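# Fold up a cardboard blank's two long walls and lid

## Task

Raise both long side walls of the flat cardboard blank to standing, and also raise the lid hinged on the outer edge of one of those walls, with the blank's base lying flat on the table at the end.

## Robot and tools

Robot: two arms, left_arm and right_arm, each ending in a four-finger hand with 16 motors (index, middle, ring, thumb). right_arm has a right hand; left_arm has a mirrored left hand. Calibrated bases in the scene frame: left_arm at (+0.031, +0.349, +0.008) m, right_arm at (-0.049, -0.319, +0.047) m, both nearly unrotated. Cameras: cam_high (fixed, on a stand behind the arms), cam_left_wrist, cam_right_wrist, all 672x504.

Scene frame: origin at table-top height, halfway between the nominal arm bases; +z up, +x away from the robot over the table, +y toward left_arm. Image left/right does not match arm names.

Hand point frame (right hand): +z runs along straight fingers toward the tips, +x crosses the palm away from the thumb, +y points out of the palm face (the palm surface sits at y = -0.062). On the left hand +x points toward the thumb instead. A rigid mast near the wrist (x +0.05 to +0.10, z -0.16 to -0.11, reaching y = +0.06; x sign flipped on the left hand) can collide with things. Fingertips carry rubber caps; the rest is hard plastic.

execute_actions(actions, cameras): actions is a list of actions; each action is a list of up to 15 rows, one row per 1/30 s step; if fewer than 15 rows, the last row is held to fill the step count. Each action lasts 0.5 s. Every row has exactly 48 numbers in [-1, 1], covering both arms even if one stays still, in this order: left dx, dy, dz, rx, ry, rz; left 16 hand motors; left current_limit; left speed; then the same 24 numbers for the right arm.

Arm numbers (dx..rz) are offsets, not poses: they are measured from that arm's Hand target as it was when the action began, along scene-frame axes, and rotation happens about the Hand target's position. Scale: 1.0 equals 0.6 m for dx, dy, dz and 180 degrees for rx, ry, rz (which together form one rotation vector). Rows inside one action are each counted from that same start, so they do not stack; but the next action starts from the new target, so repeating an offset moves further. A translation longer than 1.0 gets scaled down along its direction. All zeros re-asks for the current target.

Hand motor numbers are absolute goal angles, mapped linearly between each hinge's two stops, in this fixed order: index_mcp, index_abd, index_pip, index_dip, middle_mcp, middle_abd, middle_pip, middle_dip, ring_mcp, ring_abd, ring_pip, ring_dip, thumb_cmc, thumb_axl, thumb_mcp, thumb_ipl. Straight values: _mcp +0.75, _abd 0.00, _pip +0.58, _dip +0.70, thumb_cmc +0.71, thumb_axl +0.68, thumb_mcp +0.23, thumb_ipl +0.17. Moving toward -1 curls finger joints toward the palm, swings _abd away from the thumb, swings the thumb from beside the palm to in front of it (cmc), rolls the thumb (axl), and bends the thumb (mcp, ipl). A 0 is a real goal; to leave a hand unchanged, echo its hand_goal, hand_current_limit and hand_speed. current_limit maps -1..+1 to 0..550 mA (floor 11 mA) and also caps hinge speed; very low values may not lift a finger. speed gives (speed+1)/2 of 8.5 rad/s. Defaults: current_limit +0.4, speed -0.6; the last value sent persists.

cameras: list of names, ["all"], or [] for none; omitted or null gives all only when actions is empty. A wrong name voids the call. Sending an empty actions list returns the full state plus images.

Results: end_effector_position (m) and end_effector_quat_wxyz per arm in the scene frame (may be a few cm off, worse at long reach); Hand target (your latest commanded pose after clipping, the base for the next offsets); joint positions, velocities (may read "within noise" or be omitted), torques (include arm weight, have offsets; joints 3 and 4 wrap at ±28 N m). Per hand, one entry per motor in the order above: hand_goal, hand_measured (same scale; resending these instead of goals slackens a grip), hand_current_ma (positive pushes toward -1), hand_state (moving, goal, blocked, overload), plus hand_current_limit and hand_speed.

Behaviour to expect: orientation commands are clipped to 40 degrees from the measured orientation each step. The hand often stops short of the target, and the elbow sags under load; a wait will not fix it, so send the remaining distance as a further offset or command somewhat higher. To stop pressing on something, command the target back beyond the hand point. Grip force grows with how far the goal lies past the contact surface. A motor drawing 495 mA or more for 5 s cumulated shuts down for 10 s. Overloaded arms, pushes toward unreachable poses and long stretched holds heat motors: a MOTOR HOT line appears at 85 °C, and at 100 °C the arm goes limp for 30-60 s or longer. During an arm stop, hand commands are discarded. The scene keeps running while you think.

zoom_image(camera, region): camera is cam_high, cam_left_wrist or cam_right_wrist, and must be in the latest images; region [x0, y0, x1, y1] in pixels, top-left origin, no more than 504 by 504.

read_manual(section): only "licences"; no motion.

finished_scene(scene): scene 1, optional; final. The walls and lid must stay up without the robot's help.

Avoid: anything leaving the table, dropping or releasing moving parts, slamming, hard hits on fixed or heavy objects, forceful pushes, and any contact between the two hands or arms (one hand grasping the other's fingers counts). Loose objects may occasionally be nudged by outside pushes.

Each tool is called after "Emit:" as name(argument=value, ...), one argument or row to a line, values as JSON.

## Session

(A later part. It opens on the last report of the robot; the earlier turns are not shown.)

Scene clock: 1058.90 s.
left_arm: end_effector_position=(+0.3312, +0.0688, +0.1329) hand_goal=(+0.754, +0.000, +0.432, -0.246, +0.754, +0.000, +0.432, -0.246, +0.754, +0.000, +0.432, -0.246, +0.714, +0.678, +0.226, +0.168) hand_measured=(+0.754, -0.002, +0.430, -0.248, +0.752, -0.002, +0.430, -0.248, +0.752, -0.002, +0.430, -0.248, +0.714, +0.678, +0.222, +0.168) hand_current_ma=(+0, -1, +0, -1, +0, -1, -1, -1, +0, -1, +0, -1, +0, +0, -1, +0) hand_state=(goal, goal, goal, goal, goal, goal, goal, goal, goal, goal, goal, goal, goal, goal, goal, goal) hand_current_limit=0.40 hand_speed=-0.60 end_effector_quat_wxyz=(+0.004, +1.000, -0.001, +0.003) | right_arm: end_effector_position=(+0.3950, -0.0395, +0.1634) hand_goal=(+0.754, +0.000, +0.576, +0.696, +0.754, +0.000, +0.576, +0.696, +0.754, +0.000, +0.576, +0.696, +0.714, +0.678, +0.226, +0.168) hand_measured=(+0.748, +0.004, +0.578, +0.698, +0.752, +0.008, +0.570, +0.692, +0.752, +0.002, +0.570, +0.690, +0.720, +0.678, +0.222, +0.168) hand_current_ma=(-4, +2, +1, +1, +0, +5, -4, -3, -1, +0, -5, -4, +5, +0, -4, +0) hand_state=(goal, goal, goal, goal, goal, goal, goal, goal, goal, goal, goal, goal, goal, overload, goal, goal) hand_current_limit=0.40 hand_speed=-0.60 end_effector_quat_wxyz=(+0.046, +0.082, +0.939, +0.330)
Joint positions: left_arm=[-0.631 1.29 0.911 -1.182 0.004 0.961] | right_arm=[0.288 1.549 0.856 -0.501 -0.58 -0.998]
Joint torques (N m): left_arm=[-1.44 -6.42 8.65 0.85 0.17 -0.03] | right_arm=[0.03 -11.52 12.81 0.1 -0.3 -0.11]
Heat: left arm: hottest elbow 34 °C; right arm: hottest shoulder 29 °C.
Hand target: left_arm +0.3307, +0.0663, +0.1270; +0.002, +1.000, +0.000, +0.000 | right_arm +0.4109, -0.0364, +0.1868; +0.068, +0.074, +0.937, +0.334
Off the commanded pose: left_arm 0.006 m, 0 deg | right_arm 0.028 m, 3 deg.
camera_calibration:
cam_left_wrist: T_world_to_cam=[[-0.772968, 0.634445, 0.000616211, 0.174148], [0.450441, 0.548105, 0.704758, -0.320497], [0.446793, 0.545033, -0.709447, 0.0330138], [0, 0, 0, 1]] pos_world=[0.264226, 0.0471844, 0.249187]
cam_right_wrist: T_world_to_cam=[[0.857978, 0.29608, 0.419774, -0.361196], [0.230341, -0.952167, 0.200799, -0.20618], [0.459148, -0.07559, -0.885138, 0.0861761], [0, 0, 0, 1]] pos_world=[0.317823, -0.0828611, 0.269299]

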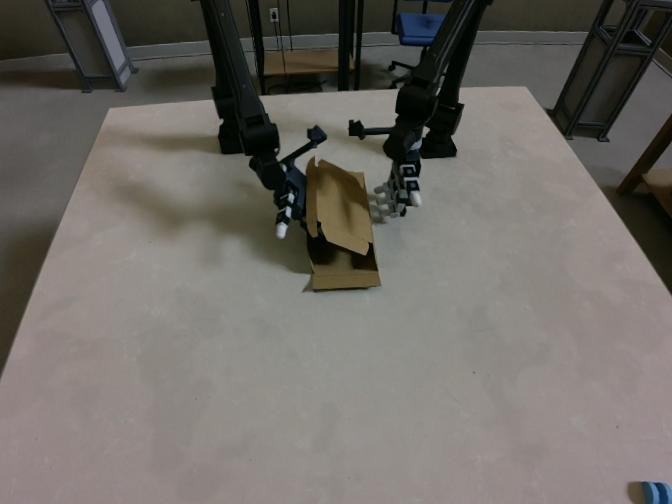

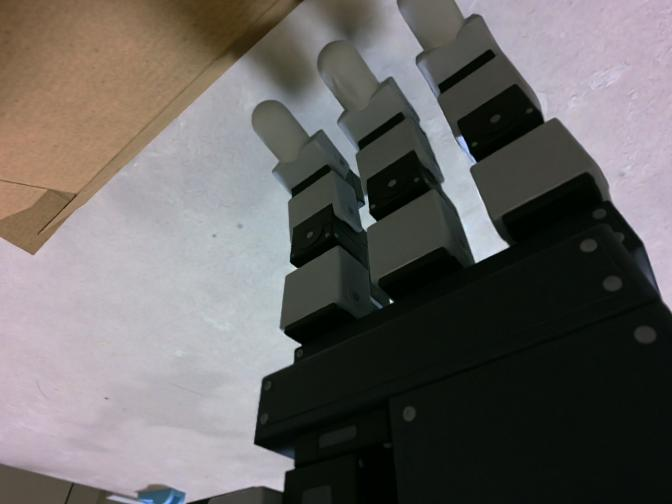

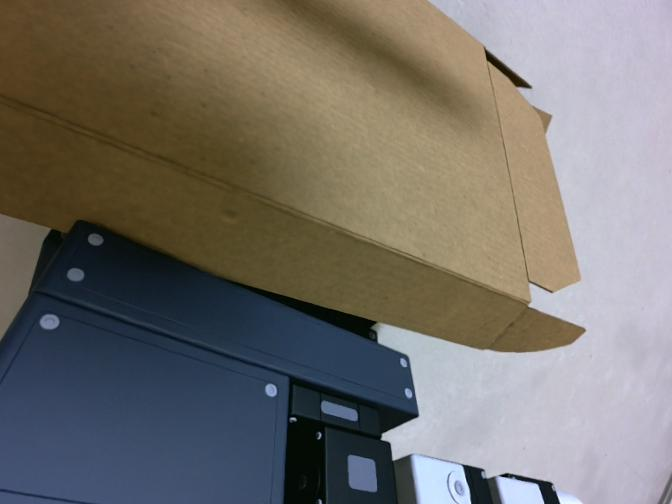

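Emit:
execute_actions(
  actions=[
    [[0,0,0,0,0,0,0.754,0,0.432,-0.246,0.754,0,0.432,-0.246,0.754,0,0.432,-0.246,0.714,0.678,0.226,0.168,0.4,-0.6,0,0.01,0.05,0,0,0,0.754,0,0.576,0.696,0.754,0,0.576,0.696,0.754,0,0.576,0.696,0.714,0.678,0.226,0.168,0.4,-0.6]],
    [[0,0,0,0,0,0,0.754,0,0.432,-0.246,0.754,0,0.432,-0.246,0.754,0,0.432,-0.246,0.714,0.678,0.226,0.168,0.4,-0.6,0,0.02,0.04,0,0,0,0.754,0,0.576,0.696,0.754,0,0.576,0.696,0.754,0,0.576,0.696,0.714,0.678,0.226,0.168,0.4,-0.6]],
  ],
  cameras=["all"],
)

Scene clock: 1065.13 s.
left_arm: end_effector_position=(+0.3313, +0.0688, +0.1329) hand_goal=(+0.754, +0.000, +0.432, -0.246, +0.754, +0.000, +0.432, -0.246, +0.754, +0.000, +0.432, -0.246, +0.714, +0.678, +0.226, +0.168) hand_measured=(+0.754, -0.002, +0.430, -0.248, +0.752, -0.002, +0.430, -0.248, +0.752, -0.002, +0.430, -0.248, +0.714, +0.678, +0.222, +0.168) hand_current_ma=(+0, -1, +0, -1, +0, -1, -1, -1, +0, -1, +0, -1, +0, +0, -1, +0) hand_state=(goal, goal, goal, goal, goal, goal, goal, goal, goal, goal, goal, goal, goal, goal, goal, goal) hand_current_limit=0.40 hand_speed=-0.60 end_effector_quat_wxyz=(+0.004, +1.000, +0.000, +0.003) | right_arm: end_effector_position=(+0.3936, -0.0255, +0.2094) hand_goal=(+0.754, +0.000, +0.576, +0.696, +0.754, +0.000, +0.576, +0.696, +0.754, +0.000, +0.576, +0.696, +0.714, +0.678, +0.226, +0.168) hand_measured=(+0.758, +0.004, +0.578, +0.698, +0.758, +0.004, +0.574, +0.694, +0.758, +0.002, +0.574, +0.694, +0.720, +0.678, +0.222, +0.168) hand_current_ma=(+2, +2, +1, +1, +2, +1, -1, -1, +2, +0, +0, -1, +5, +0, -4, +0) hand_state=(goal, goal, goal, goal, goal, goal, goal, goal, goal, goal, goal, goal, goal, overload, goal, goal) hand_current_limit=0.40 hand_speed=-0.60 end_effector_quat_wxyz=(+0.044, +0.081, +0.942, +0.324)
Joint positions: left_arm=[-0.631 1.29 0.911 -1.182 0.004 0.961] | right_arm=[0.323 1.475 0.925 -0.638 -0.559 -0.969]
Joint torques (N m): left_arm=[-1.03 -6.89 8.77 0.95 0.14 -0.06] | right_arm=[0.73 -11.05 14.87 0.39 -0.45 0.02]
Heat: left arm: hottest elbow 34 °C; right arm: hottest elbow 31 °C.
Hand target: left_arm +0.3307, +0.0663, +0.1270; +0.002, +1.000, +0.000, +0.000 | right_arm +0.4109, -0.0184, +0.2408; +0.068, +0.074, +0.937, +0.334
Off the commanded pose: left_arm 0.006 m, 0 deg | right_arm 0.037 m, 3 deg.
camera_calibration:
cam_left_wrist: T_world_to_cam=[[-0.773416, 0.633899, 0.000624461, 0.174432], [0.450066, 0.548428, 0.704747, -0.320399], [0.446396, 0.545343, -0.709459, 0.0331175], [0, 0, 0, 1]] pos_world=[0.264326, 0.0470832, 0.249187]
cam_right_wrist: T_world_to_cam=[[0.858589, 0.305305, 0.411842, -0.38176], [0.235794, -0.948495, 0.211562, -0.206043], [0.455221, -0.0845349, -0.886356, 0.130154], [0, 0, 0, 1]] pos_world=[0.317109, -0.0678749, 0.316179]

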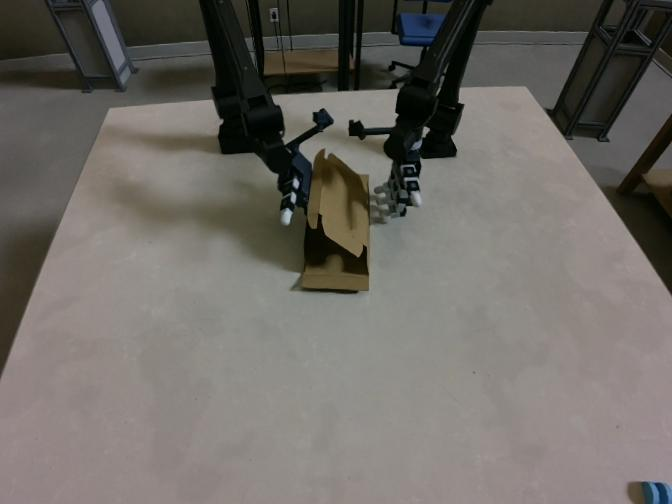

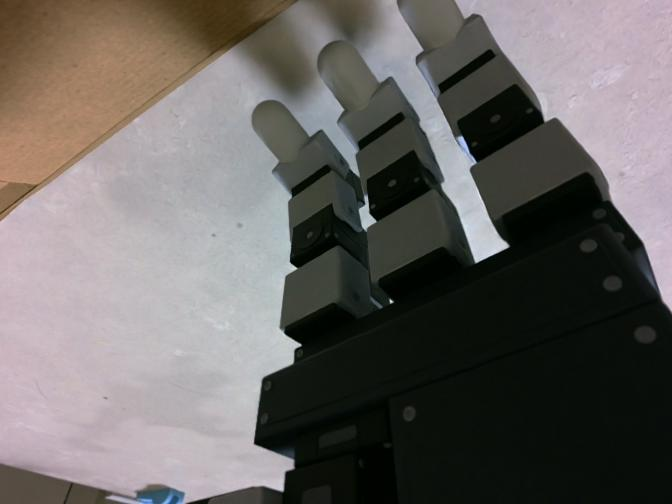

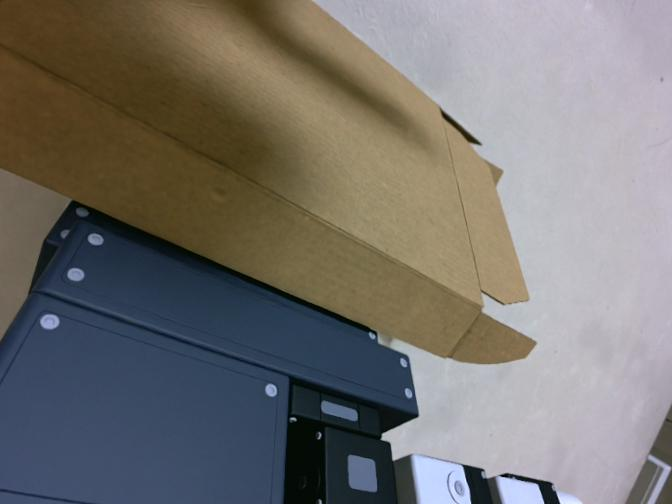

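Emit:
zoom_image(
  camera="cam_high",
  region=[240, 130, 450, 310],
)

Scaled by 2.400 from the camera's 672x504 image, which has a finer 960x720 frame.

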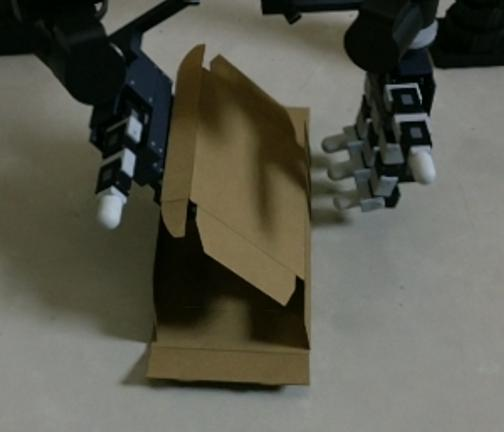

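Emit:
execute_actions(
  actions=[
    [[0,-0.015,0,0,0,0,0.754,0,0.432,-0.246,0.754,0,0.432,-0.246,0.754,0,0.432,-0.246,0.714,0.678,0.226,0.168,0.4,-0.6,0,0.03,0.04,0,0,0,0.754,0,0.576,0.696,0.754,0,0.576,0.696,0.754,0,0.576,0.696,0.714,0.678,0.226,0.168,0.4,-0.6]],
    [[0,0,0,0,0,0,0.754,0,0.432,-0.246,0.754,0,0.432,-0.246,0.754,0,0.432,-0.246,0.714,0.678,0.226,0.168,0.4,-0.6,0,0.03,0.02,0,0,0,0.754,0,0.576,0.696,0.754,0,0.576,0.696,0.754,0,0.576,0.696,0.714,0.678,0.226,0.168,0.4,-0.6]],
  ],
  cameras=["all"],
)

Emit:
zoom_image(
  camera="cam_high",
  region=[240, 130, 450, 310],
)

Scene clock: 1077.83 s.
left_arm: end_effector_position=(+0.3270, +0.0625, +0.1271) hand_goal=(+0.754, +0.000, +0.432, -0.246, +0.754, +0.000, +0.432, -0.246, +0.754, +0.000, +0.432, -0.246, +0.714, +0.678, +0.226, +0.168) hand_measured=(+0.754, -0.002, +0.430, -0.248, +0.752, -0.002, +0.430, -0.248, +0.752, -0.002, +0.430, -0.248, +0.714, +0.678, +0.222, +0.168) hand_current_ma=(+0, -1, +0, -1, +0, -1, -1, -1, +0, -1, +0, -1, +0, +0, -1, +0) hand_state=(goal, goal, goal, goal, goal, goal, goal, goal, goal, goal, goal, goal, goal, goal, goal, goal) hand_current_limit=0.40 hand_speed=-0.60 end_effector_quat_wxyz=(+0.000, +1.000, -0.001, -0.003) | right_arm: end_effector_position=(+0.3939, +0.0093, +0.2403) hand_goal=(+0.754, +0.000, +0.576, +0.696, +0.754, +0.000, +0.576, +0.696, +0.754, +0.000, +0.576, +0.696, +0.714, +0.678, +0.226, +0.168) hand_measured=(+0.758, +0.004, +0.578, +0.698, +0.758, +0.004, +0.574, +0.694, +0.758, +0.002, +0.576, +0.694, +0.720, +0.678, +0.222, +0.168) hand_current_ma=(+3, +2, +1, +1, +3, +1, +0, -1, +3, +0, +0, -1, +5, +0, -4, +0) hand_state=(goal, goal, goal, goal, goal, goal, goal, goal, goal, goal, goal, goal, goal, overload, goal, goal) hand_current_limit=0.40 hand_speed=-0.60 end_effector_quat_wxyz=(+0.042, +0.080, +0.943, +0.320)
Joint positions: left_arm=[-0.653 1.305 0.911 -1.18 0.003 0.94] | right_arm=[0.402 1.459 1.001 -0.695 -0.523 -0.888]
Joint torques (N m): left_arm=[-1.9 -6.48 9.68 0.9 0.2 -0.09] | right_arm=[0.32 -11.75 16.01 0.47 -0.4 0.04]
Heat: left arm: hottest elbow 34 °C; right arm: hottest elbow 31 °C.
Hand target: left_arm +0.3308, +0.0573, +0.1270; +0.002, +1.000, +0.000, +0.000 | right_arm +0.4110, +0.0176, +0.2769; +0.069, +0.074, +0.937, +0.334
Off the commanded pose: left_arm 0.006 m, 0 deg | right_arm 0.041 m, 4 deg.
camera_calibration:
cam_left_wrist: T_world_to_cam=[[-0.772376, 0.63501, 0.0140454, 0.173004], [0.458269, 0.541818, 0.704573, -0.313171], [0.439801, 0.550632, -0.709493, 0.0361993], [0, 0, 0, 1]] pos_world=[0.26122, 0.03989, 0.243905]
cam_right_wrist: T_world_to_cam=[[0.859708, 0.309407, 0.406411, -0.404579], [0.237876, -0.946632, 0.217491, -0.181891], [0.452014, -0.0903034, -0.887428, 0.161908], [0, 0, 0, 1]] pos_world=[0.317902, -0.0323841, 0.347666]

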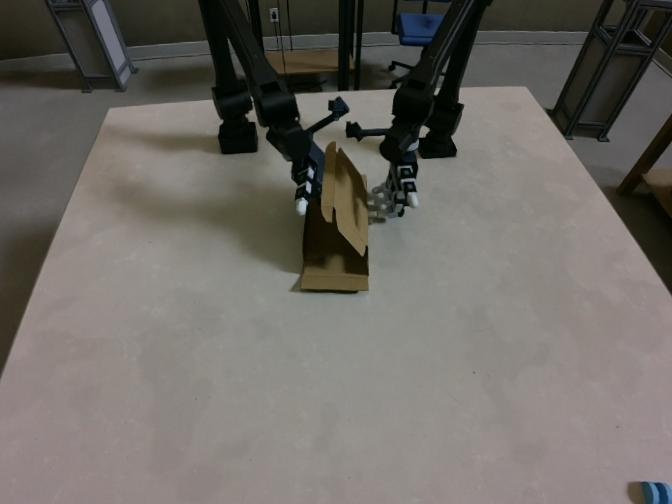

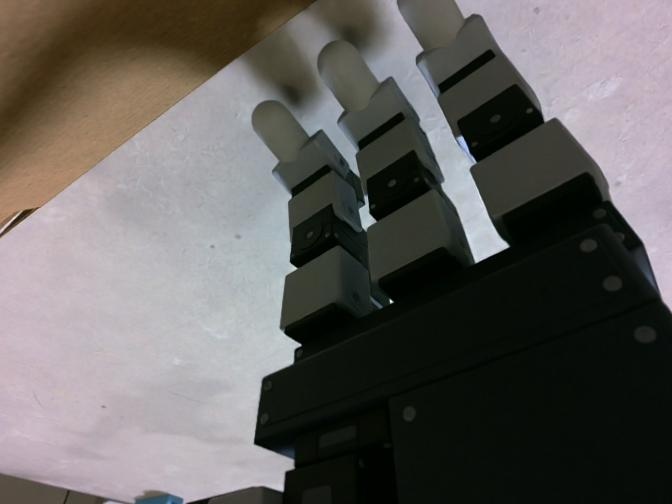

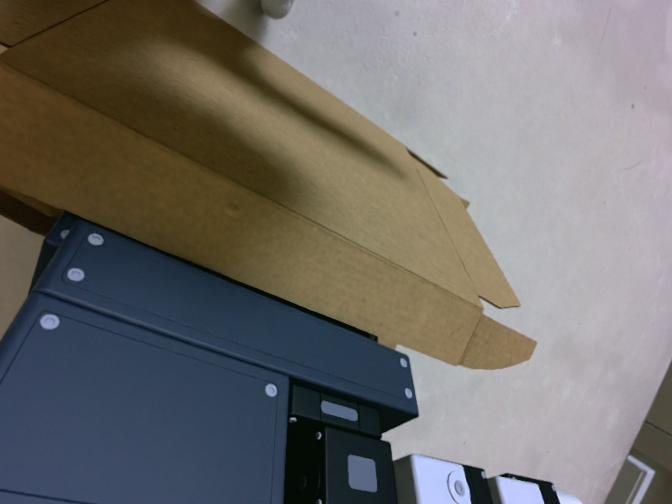

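Scaled by 2.400 from the camera's 672x504 image, which has a finer 960x720 frame.

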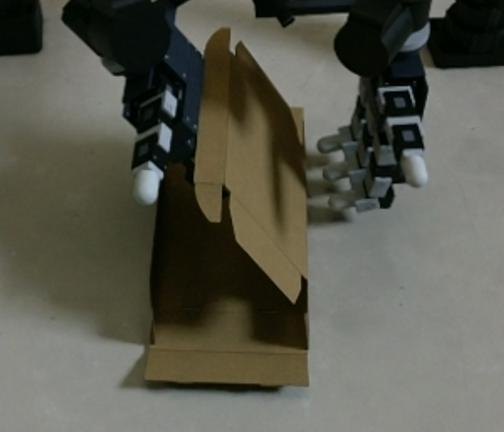

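Emit:
execute_actions(
  actions=[
    [[0,0,0,0,0,0,0.754,0,0.432,-0.246,0.754,0,0.432,-0.246,0.754,0,0.432,-0.246,0.714,0.678,0.226,0.168,0.4,-0.6,0,0.03,0.005,0,0,0,0.754,0,0.576,0.696,0.754,0,0.576,0.696,0.754,0,0.576,0.696,0.714,0.678,0.226,0.168,0.4,-0.6]],
    [[0,0,0,0,0,0,0.754,0,0.432,-0.246,0.754,0,0.432,-0.246,0.754,0,0.432,-0.246,0.714,0.678,0.226,0.168,0.4,-0.6,0,0.025,0.0,0,0,0,0.754,0,0.576,0.696,0.754,0,0.576,0.696,0.754,0,0.576,0.696,0.714,0.678,0.226,0.168,0.4,-0.6]],
  ],
  cameras=["all"],
)

Emit:
zoom_image(
  camera="cam_high",
  region=[240, 130, 450, 310],
)

Scene clock: 1084.07 s.
left_arm: end_effector_position=(+0.3270, +0.0625, +0.1271) hand_goal=(+0.754, +0.000, +0.432, -0.246, +0.754, +0.000, +0.432, -0.246, +0.754, +0.000, +0.432, -0.246, +0.714, +0.678, +0.226, +0.168) hand_measured=(+0.754, -0.002, +0.430, -0.248, +0.752, -0.002, +0.430, -0.248, +0.754, -0.002, +0.432, -0.248, +0.714, +0.678, +0.222, +0.168) hand_current_ma=(+0, -1, +0, -1, +0, -1, +0, -1, +0, -1, +0, -1, +0, +0, -1, +0) hand_state=(goal, goal, goal, goal, goal, goal, goal, goal, goal, goal, goal, goal, goal, goal, goal, goal) hand_current_limit=0.40 hand_speed=-0.60 end_effector_quat_wxyz=(+0.000, +1.000, -0.001, -0.003) | right_arm: end_effector_position=(+0.3894, +0.0362, +0.2505) hand_goal=(+0.754, +0.000, +0.576, +0.696, +0.754, +0.000, +0.576, +0.696, +0.754, +0.000, +0.576, +0.696, +0.714, +0.678, +0.226, +0.168) hand_measured=(+0.758, +0.004, +0.578, +0.698, +0.760, +0.002, +0.576, +0.694, +0.768, +0.002, +0.582, +0.698, +0.720, +0.678, +0.222, +0.168) hand_current_ma=(+3, +2, +1, +1, +5, +1, +0, -1, +15, +1, +5, +1, +5, +0, -4, +0) hand_state=(goal, goal, goal, goal, goal, goal, goal, goal, goal, goal, goal, goal, goal, overload, goal, goal) hand_current_limit=0.40 hand_speed=-0.60 end_effector_quat_wxyz=(+0.043, +0.081, +0.944, +0.317)
Joint positions: left_arm=[-0.653 1.305 0.911 -1.18 0.003 0.94] | right_arm=[0.467 1.459 1.031 -0.695 -0.489 -0.822]
Joint torques (N m): left_arm=[-1.14 -6.95 9.62 0.91 0.18 -0.07] | right_arm=[0.5 -9 16.58 1.46 -0.45 0.06]
Heat: left arm: hottest elbow 34 °C; right arm: hottest elbow 33 °C.
Hand target: left_arm +0.3308, +0.0573, +0.1270; +0.002, +1.000, +0.000, +0.000 | right_arm +0.4109, +0.0506, +0.2798; +0.068, +0.074, +0.937, +0.334
Off the commanded pose: left_arm 0.006 m, 0 deg | right_arm 0.039 m, 4 deg.
camera_calibration:
cam_left_wrist: T_world_to_cam=[[-0.772376, 0.63501, 0.0140454, 0.173004], [0.458269, 0.541818, 0.704573, -0.313171], [0.439801, 0.550632, -0.709493, 0.0361993], [0, 0, 0, 1]] pos_world=[0.26122, 0.03989, 0.243905]
cam_right_wrist: T_world_to_cam=[[0.860122, 0.309979, 0.405097, -0.413051], [0.235011, -0.945677, 0.224642, -0.158295], [0.452725, -0.0980171, -0.886246, 0.175089], [0, 0, 0, 1]] pos_world=[0.313208, -0.00449682, 0.358058]

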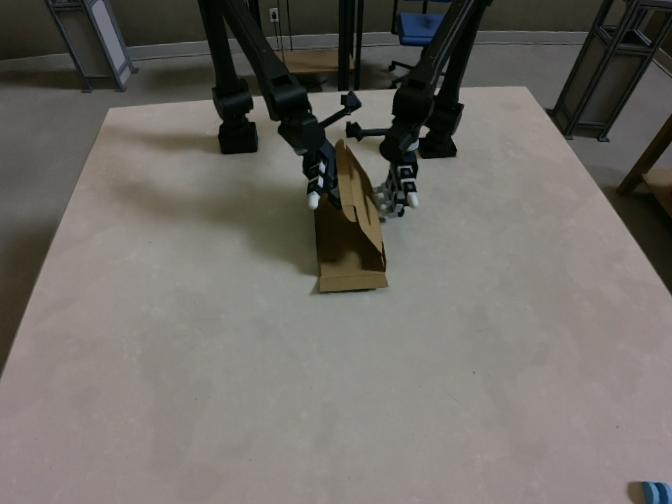

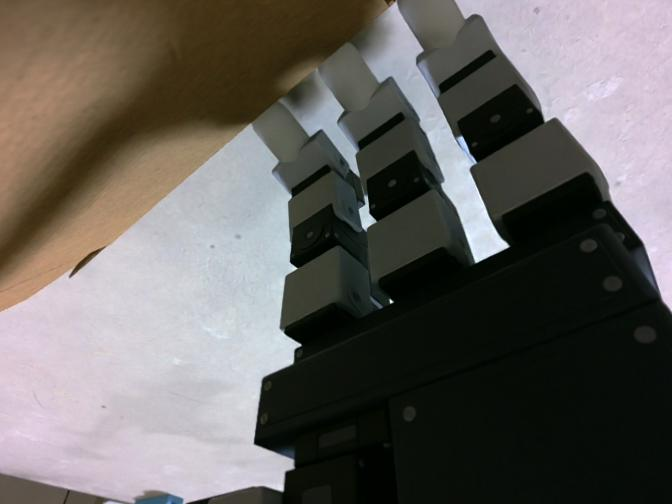

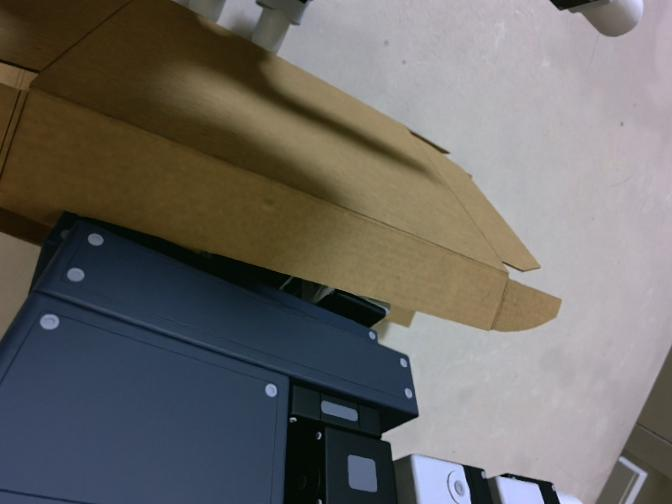

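Scaled by 2.400 from the camera's 672x504 image, which has a finer 960x720 frame.

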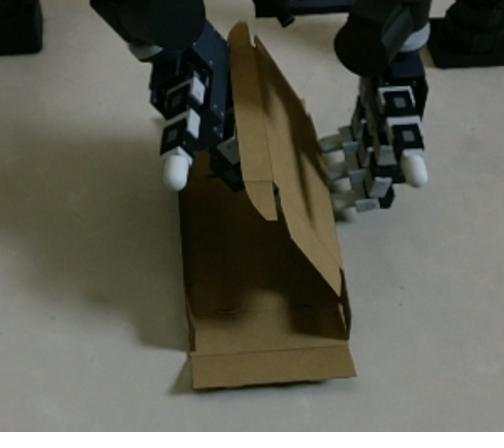

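Emit:
execute_actions(
  actions=[
    [[0,-0.02,0,0,0,0,0.754,0,0.432,-0.246,0.754,0,0.432,-0.246,0.754,0,0.432,-0.246,0.714,0.678,0.226,0.168,0.4,-0.6,0.015,0,0,0,0,0,0.754,0,0.576,0.696,0.754,0,0.576,0.696,0.754,0,0.576,0.696,0.714,0.678,0.226,0.168,0.4,-0.6]],
    [[0,-0.02,0,0,0,0,0.754,0,0.432,-0.246,0.754,0,0.432,-0.246,0.754,0,0.432,-0.246,0.714,0.678,0.226,0.168,0.4,-0.6,0.01,0,0.0,0,0,0,0.754,0,0.576,0.696,0.754,0,0.576,0.696,0.754,0,0.576,0.696,0.714,0.678,0.226,0.168,0.4,-0.6]],
  ],
  cameras=["all"],
)

Emit:
zoom_image(
  camera="cam_high",
  region=[240, 130, 450, 310],
)

Scene clock: 1114.90 s.
left_arm: end_effector_position=(+0.3179, +0.0498, +0.1133) hand_goal=(+0.754, +0.000, +0.432, -0.246, +0.754, +0.000, +0.432, -0.246, +0.754, +0.000, +0.432, -0.246, +0.714, +0.678, +0.226, +0.168) hand_measured=(+0.760, +0.006, +0.434, -0.248, +0.754, +0.000, +0.430, -0.248, +0.754, -0.002, +0.432, -0.248, +0.714, +0.678, +0.222, +0.168) hand_current_ma=(+3, +2, +0, -1, +0, +0, +0, -1, +0, -1, +0, -1, +0, +0, -1, +0) hand_state=(goal, goal, goal, goal, goal, goal, goal, goal, goal, goal, goal, goal, goal, goal, goal, goal) hand_current_limit=0.40 hand_speed=-0.60 end_effector_quat_wxyz=(-0.011, +1.000, +0.003, -0.014) | right_arm: end_effector_position=(+0.4005, +0.0408, +0.2503) hand_goal=(+0.754, +0.000, +0.576, +0.696, +0.754, +0.000, +0.576, +0.696, +0.754, +0.000, +0.576, +0.696, +0.714, +0.678, +0.226, +0.168) hand_measured=(+0.758, +0.004, +0.578, +0.698, +0.760, +0.002, +0.576, +0.694, +0.774, -0.012, +0.586, +0.700, +0.720, +0.678, +0.222, +0.168) hand_current_ma=(+3, +2, +1, +1, +5, +1, +0, -1, +29, -11, +10, +2, +5, +0, -4, +0) hand_state=(goal, goal, goal, goal, goal, goal, goal, goal, blocked, goal, goal, goal, goal, overload, goal, goal) hand_current_limit=0.40 hand_speed=-0.60 end_effector_quat_wxyz=(+0.043, +0.082, +0.943, +0.318)
Joint positions: left_arm=[-0.702 1.341 0.911 -1.177 0.001 0.882] | right_arm=[0.465 1.489 1.063 -0.695 -0.492 -0.822]
Joint torques (N m): left_arm=[-1.49 -6.89 12.75 0.79 0.32 -0.04] | right_arm=[-0.15 -9.58 17.31 1.16 -0.56 -0.08]
Heat: left arm: hottest elbow 34 °C; right arm: hottest elbow 35 °C.
Hand target: left_arm +0.3307, +0.0334, +0.1271; +0.002, +1.000, +0.000, +0.000 | right_arm +0.4260, +0.0505, +0.2797; +0.068, +0.074, +0.937, +0.334
Off the commanded pose: left_arm 0.025 m, 2 deg | right_arm 0.040 m, 4 deg.
camera_calibration:
cam_left_wrist: T_world_to_cam=[[-0.776942, 0.627842, 0.046656, 0.172287], [0.470289, 0.529509, 0.706009, -0.29575], [0.418557, 0.57047, -0.706664, 0.042853], [0, 0, 0, 1]] pos_world=[0.255009, 0.0239868, 0.231047]
cam_right_wrist: T_world_to_cam=[[0.860661, 0.308025, 0.405441, -0.424182], [0.234379, -0.946554, 0.22159, -0.155397], [0.452028, -0.0956875, -0.886857, 0.170767], [0, 0, 0, 1]] pos_world=[0.324308, -0.0000930947, 0.357861]

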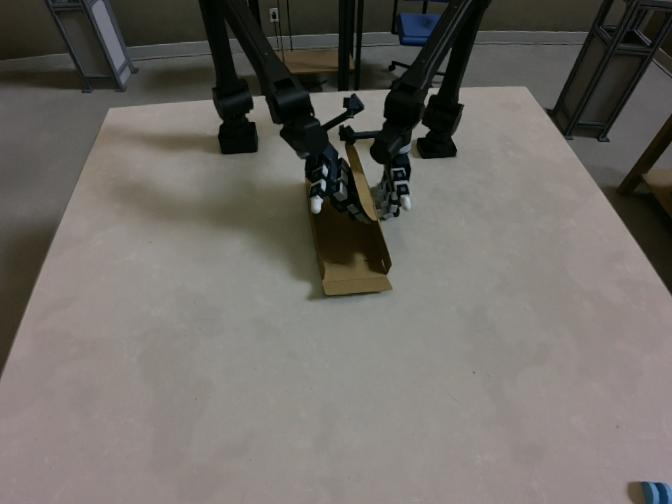

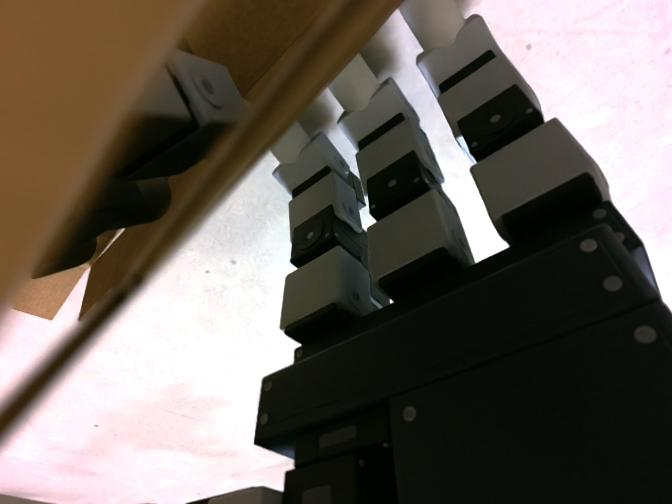

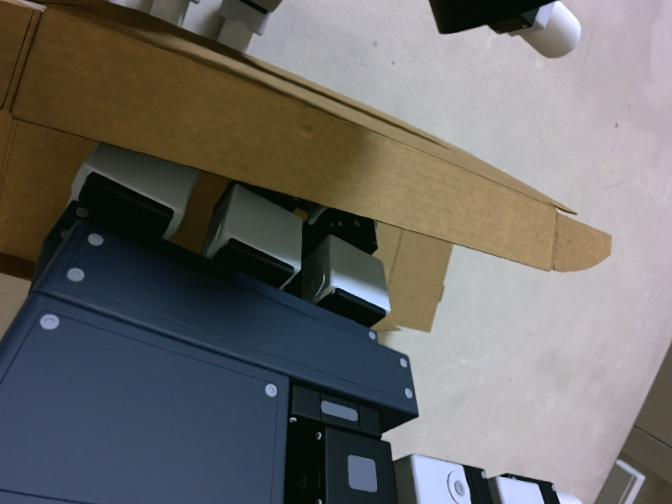

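Scaled by 2.400 from the camera's 672x504 image, which has a finer 960x720 frame.

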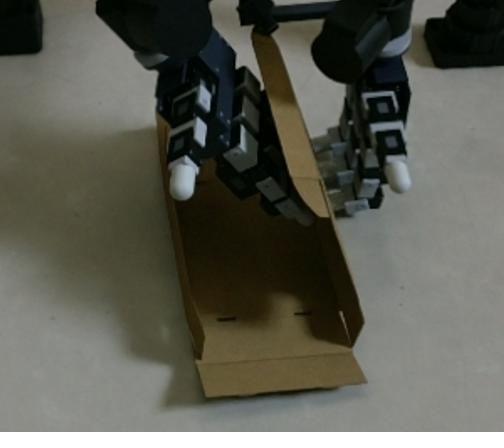

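Emit:
execute_actions(
  actions=[
    [[0,0,0.025,0,0,0,0.754,0,0.432,-0.246,0.754,0,0.432,-0.246,0.754,0,0.432,-0.246,0.714,0.678,0.226,0.168,0.4,-0.6,0.0,-0.015,0,0,0,0,0.754,0,0.576,0.696,0.754,0,0.576,0.696,0.754,0,0.576,0.696,0.714,0.678,0.226,0.168,0.4,-0.6]],
    [[0,-0.015,0,0,0,0,0.754,0,0.432,-0.246,0.754,0,0.432,-0.246,0.754,0,0.432,-0.246,0.714,0.678,0.226,0.168,0.4,-0.6,0.0,-0.01,0.0,0,0,0,0.754,0,0.576,0.696,0.754,0,0.576,0.696,0.754,0,0.576,0.696,0.714,0.678,0.226,0.168,0.4,-0.6]],
  ],
  cameras=["all"],
)

Emit:
zoom_image(
  camera="cam_high",
  region=[240, 130, 450, 310],
)

Scene clock: 1123.20 s.
left_arm: end_effector_position=(+0.3181, +0.0410, +0.1243) hand_goal=(+0.754, +0.000, +0.432, -0.246, +0.754, +0.000, +0.432, -0.246, +0.754, +0.000, +0.432, -0.246, +0.714, +0.678, +0.226, +0.168) hand_measured=(+0.766, +0.006, +0.442, -0.242, +0.754, +0.000, +0.430, -0.248, +0.754, -0.002, +0.432, -0.248, +0.714, +0.678, +0.222, +0.168) hand_current_ma=(+10, +2, +6, +2, +0, +0, +0, -1, +0, -1, +0, -1, +0, +0, -1, +0) hand_state=(goal, goal, goal, goal, goal, goal, goal, goal, goal, goal, goal, goal, goal, goal, goal, goal) hand_current_limit=0.40 hand_speed=-0.60 end_effector_quat_wxyz=(-0.011, +1.000, +0.002, -0.013) | right_arm: end_effector_position=(+0.4082, +0.0281, +0.2517) hand_goal=(+0.754, +0.000, +0.576, +0.696, +0.754, +0.000, +0.576, +0.696, +0.754, +0.000, +0.576, +0.696, +0.714, +0.678, +0.226, +0.168) hand_measured=(+0.758, +0.004, +0.578, +0.698, +0.760, +0.002, +0.576, +0.694, +0.774, -0.006, +0.586, +0.700, +0.720, +0.678, +0.222, +0.168) hand_current_ma=(+3, +2, +1, +1, +5, +1, +0, -1, +29, -4, +10, +2, +5, +0, -4, +0) hand_state=(goal, goal, goal, goal, goal, goal, goal, goal, blocked, goal, goal, goal, goal, overload, goal, goal) hand_current_limit=0.40 hand_speed=-0.60 end_effector_quat_wxyz=(+0.048, +0.083, +0.942, +0.321)
Joint positions: left_arm=[-0.721 1.342 0.943 -1.205 0.001 0.864] | right_arm=[0.432 1.489 1.063 -0.697 -0.505 -0.848]
Joint torques (N m): left_arm=[-1.96 -6.65 13.89 0.24 0.26 0.01] | right_arm=[0.44 -10.7 16.2 0.65 -0.6 -0.11]
Heat: left arm: hottest elbow 35 °C; right arm: hottest elbow 38 °C.
Hand target: left_arm +0.3308, +0.0243, +0.1420; +0.002, +1.000, +0.000, +0.000 | right_arm +0.4259, +0.0355, +0.2796; +0.068, +0.074, +0.937, +0.334
Off the commanded pose: left_arm 0.027 m, 2 deg | right_arm 0.034 m, 3 deg.
camera_calibration:
cam_left_wrist: T_world_to_cam=[[-0.77609, 0.629091, 0.0439178, 0.177527], [0.469366, 0.529724, 0.706461, -0.298721], [0.421164, 0.568891, -0.706388, 0.0547916], [0, 0, 0, 1]] pos_world=[0.25491, 0.0153888, 0.241942]
cam_right_wrist: T_world_to_cam=[[0.858951, 0.30053, 0.41459, -0.42884], [0.226898, -0.949211, 0.21798, -0.165513], [0.459043, -0.0931644, -0.883515, 0.163556], [0, 0, 0, 1]] pos_world=[0.330828, -0.0129895, 0.358376]

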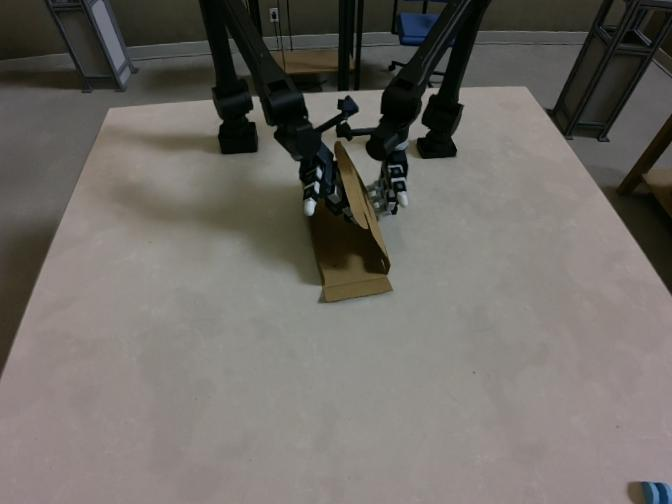

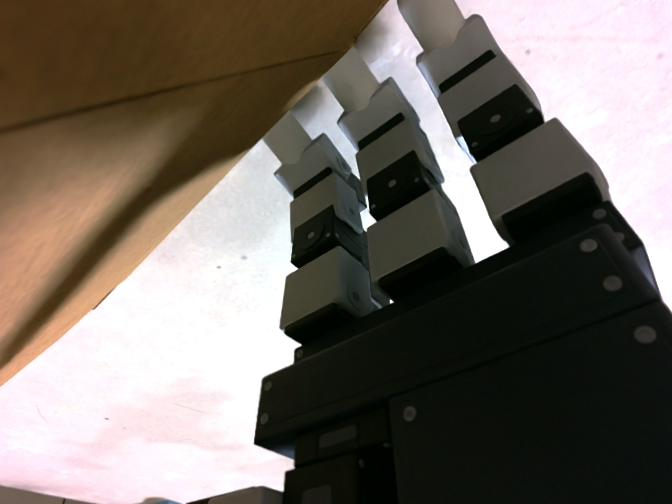

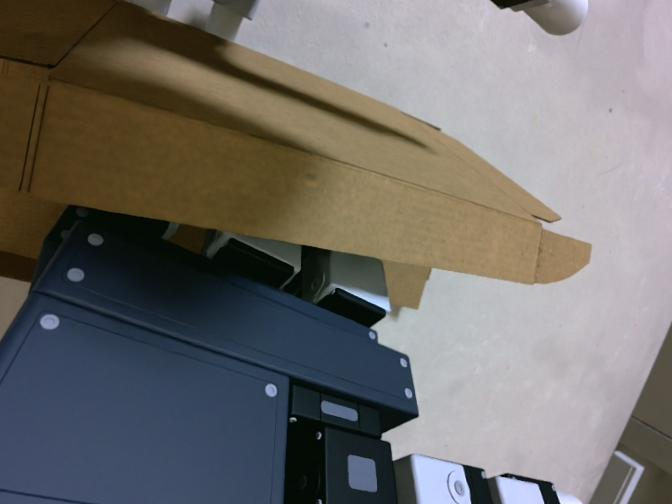

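Scaled by 2.400 from the camera's 672x504 image, which has a finer 960x720 frame.

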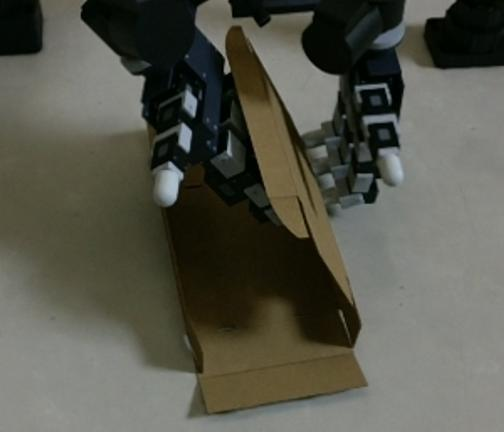

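Emit:
execute_actions(
  actions=[
    [[0,0.03,0,0,0,0,0.754,0,0.432,-0.246,0.754,0,0.432,-0.246,0.754,0,0.432,-0.246,0.714,0.678,0.226,0.168,0.4,-0.6,0.0,0,0,0,0,0,0.754,0,0.576,0.696,0.754,0,0.576,0.696,0.754,0,0.576,0.696,0.714,0.678,0.226,0.168,0.4,-0.6]],
    [[0,0.04,0,0,0,0,0.754,0,0.432,-0.246,0.754,0,0.432,-0.246,0.754,0,0.432,-0.246,0.714,0.678,0.226,0.168,0.4,-0.6,0.03,0,-0.01,-0.04,0,0,0.754,0,0.576,0.696,0.754,0,0.576,0.696,0.754,0,0.576,0.696,0.714,0.678,0.226,0.168,0.4,-0.6]],
    [[0.04,0,0,0,0,0,0.754,0,0.432,-0.246,0.754,0,0.432,-0.246,0.754,0,0.432,-0.246,0.714,0.678,0.226,0.168,0.4,-0.6,0.015,0,-0.05,-0.043,0,0,0.754,0,0.576,0.696,0.754,0,0.576,0.696,0.754,0,0.576,0.696,0.714,0.678,0.226,0.168,0.4,-0.6]],
  ],
  cameras=["all"],
)

Emit:
zoom_image(
  camera="cam_high",
  region=[240, 130, 450, 310],
)

Scene clock: 1165.77 s.
left_arm: end_effector_position=(+0.3421, +0.0738, +0.1287) hand_goal=(+0.754, +0.000, +0.432, -0.246, +0.754, +0.000, +0.432, -0.246, +0.754, +0.000, +0.432, -0.246, +0.714, +0.678, +0.226, +0.168) hand_measured=(+0.756, +0.000, +0.436, -0.242, +0.754, +0.000, +0.432, -0.246, +0.754, -0.002, +0.432, -0.248, +0.714, +0.678, +0.222, +0.168) hand_current_ma=(+0, +0, +1, +1, +0, +0, +0, +0, +0, -1, +0, -1, +0, +0, -1, +0) hand_state=(goal, goal, goal, goal, goal, goal, goal, goal, goal, goal, goal, goal, goal, goal, goal, goal) hand_current_limit=0.40 hand_speed=-0.60 end_effector_quat_wxyz=(-0.006, +1.000, +0.003, -0.012) | right_arm: end_effector_position=(+0.4367, +0.0234, +0.2213) hand_goal=(+0.754, +0.000, +0.576, +0.696, +0.754, +0.000, +0.576, +0.696, +0.754, +0.000, +0.576, +0.696, +0.714, +0.678, +0.226, +0.168) hand_measured=(+0.758, +0.002, +0.578, +0.698, +0.760, +0.002, +0.576, +0.694, +0.760, +0.002, +0.580, +0.698, +0.720, +0.678, +0.222, +0.168) hand_current_ma=(+3, +1, +1, +1, +4, +1, +0, -1, +6, +1, +2, +2, +5, +0, -4, +0) hand_state=(goal, goal, goal, goal, goal, goal, goal, goal, goal, goal, goal, goal, goal, overload, goal, goal) hand_current_limit=0.40 hand_speed=-0.60 end_effector_quat_wxyz=(+0.059, +0.075, +0.975, +0.201)
Joint positions: left_arm=[-0.602 1.331 0.943 -1.208 0.003 0.983] | right_arm=[0.448 1.585 1.207 -0.878 -0.287 -0.926]
Joint torques (N m): left_arm=[-1.55 -7.36 12.14 0.36 0.15 0.07] | right_arm=[0.44 -11.34 16.23 0.31 -0.2 -0.1]
Heat: left arm: hottest elbow 35 °C; right arm: hottest elbow 44 °C.
Hand target: left_arm +0.3548, +0.0663, +0.1420; +0.002, +1.000, +0.000, +0.000 | right_arm +0.4529, +0.0356, +0.2437; +0.077, +0.065, +0.973, +0.210
Off the commanded pose: left_arm 0.020 m, 2 deg | right_arm 0.030 m, 3 deg.
camera_calibration:
cam_left_wrist: T_world_to_cam=[[-0.776771, 0.628783, 0.0354904, 0.176623], [0.466834, 0.537049, 0.702598, -0.329662], [0.422722, 0.562326, -0.710701, 0.0295275], [0, 0, 0, 1]] pos_world=[0.278611, 0.0493828, 0.246337]
cam_right_wrist: T_world_to_cam=[[0.856637, 0.396221, 0.330426, -0.421931], [0.227034, -0.864624, 0.448197, -0.222837], [0.46328, -0.308924, -0.830625, 0.11462], [0, 0, 0, 1]] pos_world=[0.358933, 0.00991696, 0.334498]

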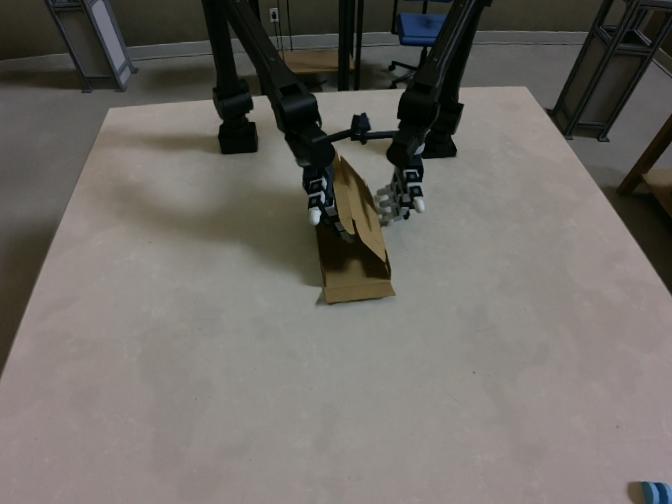

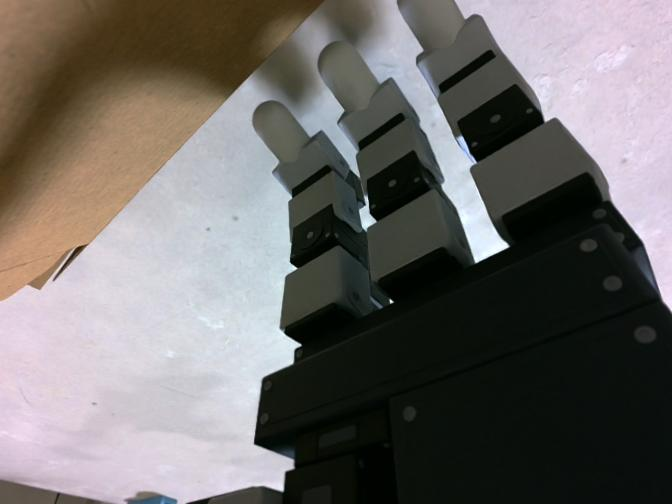

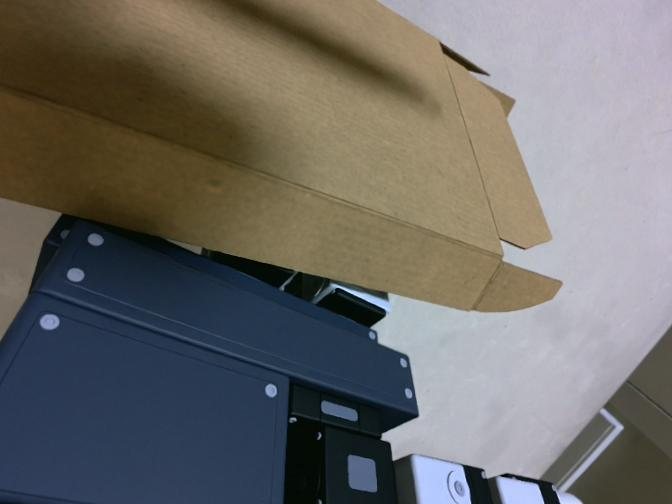

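Scaled by 2.400 from the camera's 672x504 image, which has a finer 960x720 frame.

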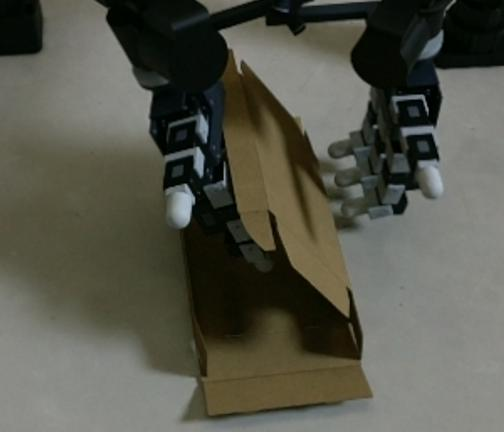

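Emit:
execute_actions(
  actions=[
    [[0.01,0,0,0,0,0,0.754,0,0.432,-0.246,0.754,0,0.432,-0.246,0.754,0,0.432,-0.246,0.714,0.678,0.226,0.168,0.4,-0.6,0.0,0.01,-0.07,0,0,0,0.754,0,0.576,0.696,0.754,0,0.576,0.696,0.754,0,0.576,0.696,0.714,0.678,0.226,0.168,0.4,-0.6]],
    [[0,0,0,0,0,0,0.754,0,0.432,-0.246,0.754,0,0.432,-0.246,0.754,0,0.432,-0.246,0.714,0.678,0.226,0.168,0.4,-0.6,0.0,0.005,-0.05,0,0,0,0.754,0,0.576,0.696,0.754,0,0.576,0.696,0.754,0,0.576,0.696,0.714,0.678,0.226,0.168,0.4,-0.6]],
  ],
  cameras=["all"],
)

Emit:
zoom_image(
  camera="cam_high",
  region=[240, 130, 450, 310],
)

Scene clock: 1176.60 s.
left_arm: end_effector_position=(+0.3438, +0.0785, +0.1256) hand_goal=(+0.754, +0.000, +0.432, -0.246, +0.754, +0.000, +0.432, -0.246, +0.754, +0.000, +0.432, -0.246, +0.714, +0.678, +0.226, +0.168) hand_measured=(+0.762, -0.004, +0.434, -0.252, +0.756, +0.000, +0.432, -0.248, +0.754, -0.002, +0.432, -0.248, +0.714, +0.678, +0.222, +0.168) hand_current_ma=(+5, -1, +1, -3, +1, +0, +0, +0, +0, -1, +0, -1, +0, +0, -1, +0) hand_state=(goal, goal, goal, goal, goal, goal, goal, goal, goal, goal, goal, goal, goal, goal, goal, goal) hand_current_limit=0.40 hand_speed=-0.60 end_effector_quat_wxyz=(-0.011, +1.000, +0.004, -0.015) | right_arm: end_effector_position=(+0.4550, +0.0389, +0.1901) hand_goal=(+0.754, +0.000, +0.576, +0.696, +0.754, +0.000, +0.576, +0.696, +0.754, +0.000, +0.576, +0.696, +0.714, +0.678, +0.226, +0.168) hand_measured=(+0.758, +0.002, +0.578, +0.698, +0.760, +0.002, +0.576, +0.694, +0.760, +0.002, +0.580, +0.698, +0.720, +0.678, +0.222, +0.168) hand_current_ma=(+3, +1, +1, +1, +4, +1, +0, -1, +6, +1, +2, +2, +5, +0, -4, +0) hand_state=(goal, goal, goal, goal, goal, goal, goal, goal, goal, goal, goal, goal, goal, overload, goal, goal) hand_current_limit=0.40 hand_speed=-0.60 end_effector_quat_wxyz=(+0.086, +0.065, +0.971, +0.213)
Joint positions: left_arm=[-0.591 1.338 0.943 -1.213 -0.001 0.992] | right_arm=[0.46 1.659 1.186 -0.722 -0.279 -0.927]
Joint torques (N m): left_arm=[-0.79 -7.53 13.39 0.44 0.4 0] | right_arm=[1.32 -10.75 9.31 1.54 -0.24 0.02]
Heat: left arm: hottest elbow 35 °C; right arm: hottest elbow 43 °C.
Hand target: left_arm +0.3608, +0.0664, +0.1420; +0.002, +1.000, +0.000, +0.000 | right_arm +0.4530, +0.0445, +0.1717; +0.077, +0.065, +0.973, +0.210
Off the commanded pose: left_arm 0.027 m, 2 deg | right_arm 0.019 m, 1 deg.
camera_calibration:
cam_left_wrist: T_world_to_cam=[[-0.777798, 0.626731, 0.0473139, 0.174118], [0.470819, 0.531125, 0.70444, -0.331999], [0.416365, 0.570188, -0.708185, 0.0252966], [0, 0, 0, 1]] pos_world=[0.281208, 0.0527837, 0.24355]
cam_right_wrist: T_world_to_cam=[[0.831803, 0.397113, 0.38782, -0.433087], [0.209301, -0.871505, 0.443477, -0.190423], [0.514098, -0.287715, -0.808037, 0.056755], [0, 0, 0, 1]] pos_world=[0.370921, 0.022359, 0.298268]

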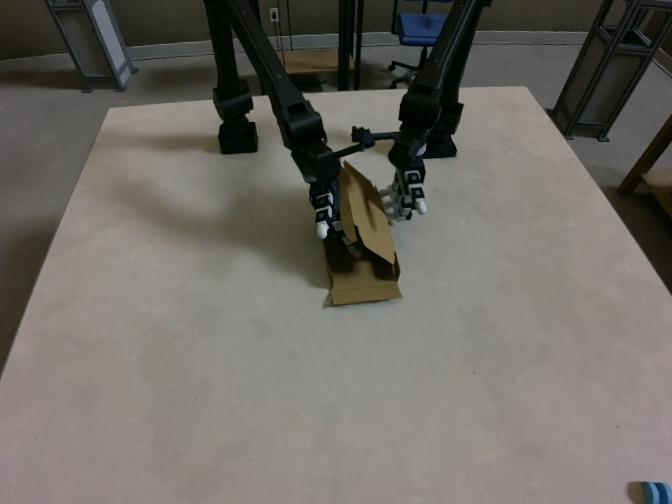

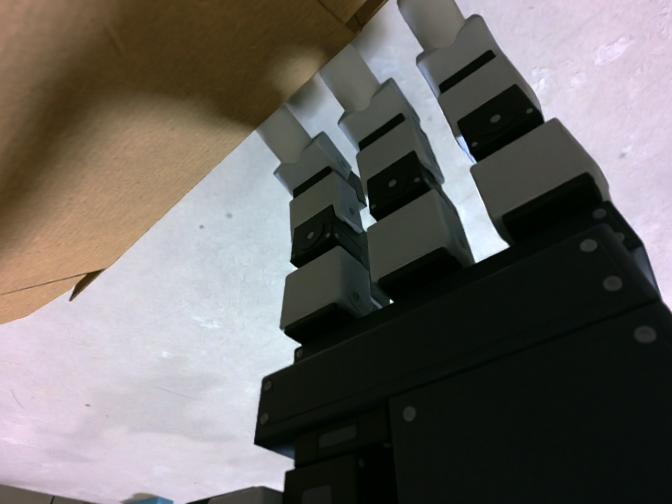

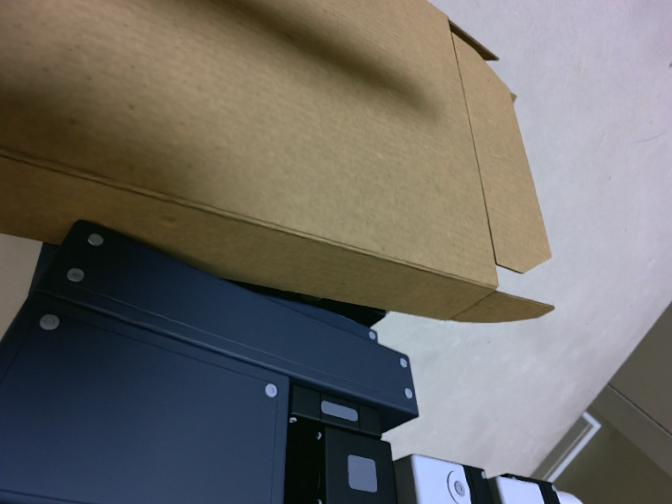

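Scaled by 2.400 from the camera's 672x504 image, which has a finer 960x720 frame.

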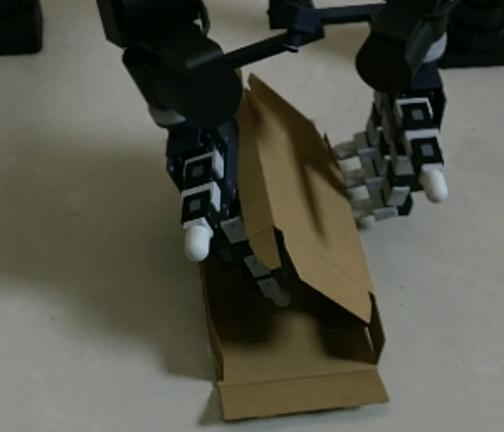

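Emit:
zoom_image(
  camera="cam_high",
  region=[310, 170, 420, 310],
)

Scaled by 3.600 from the camera's 672x504 image, which has a finer 960x720 frame.

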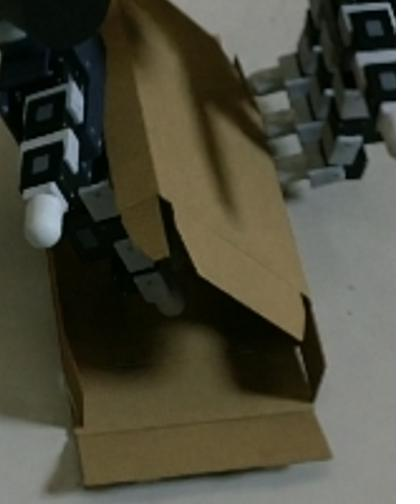

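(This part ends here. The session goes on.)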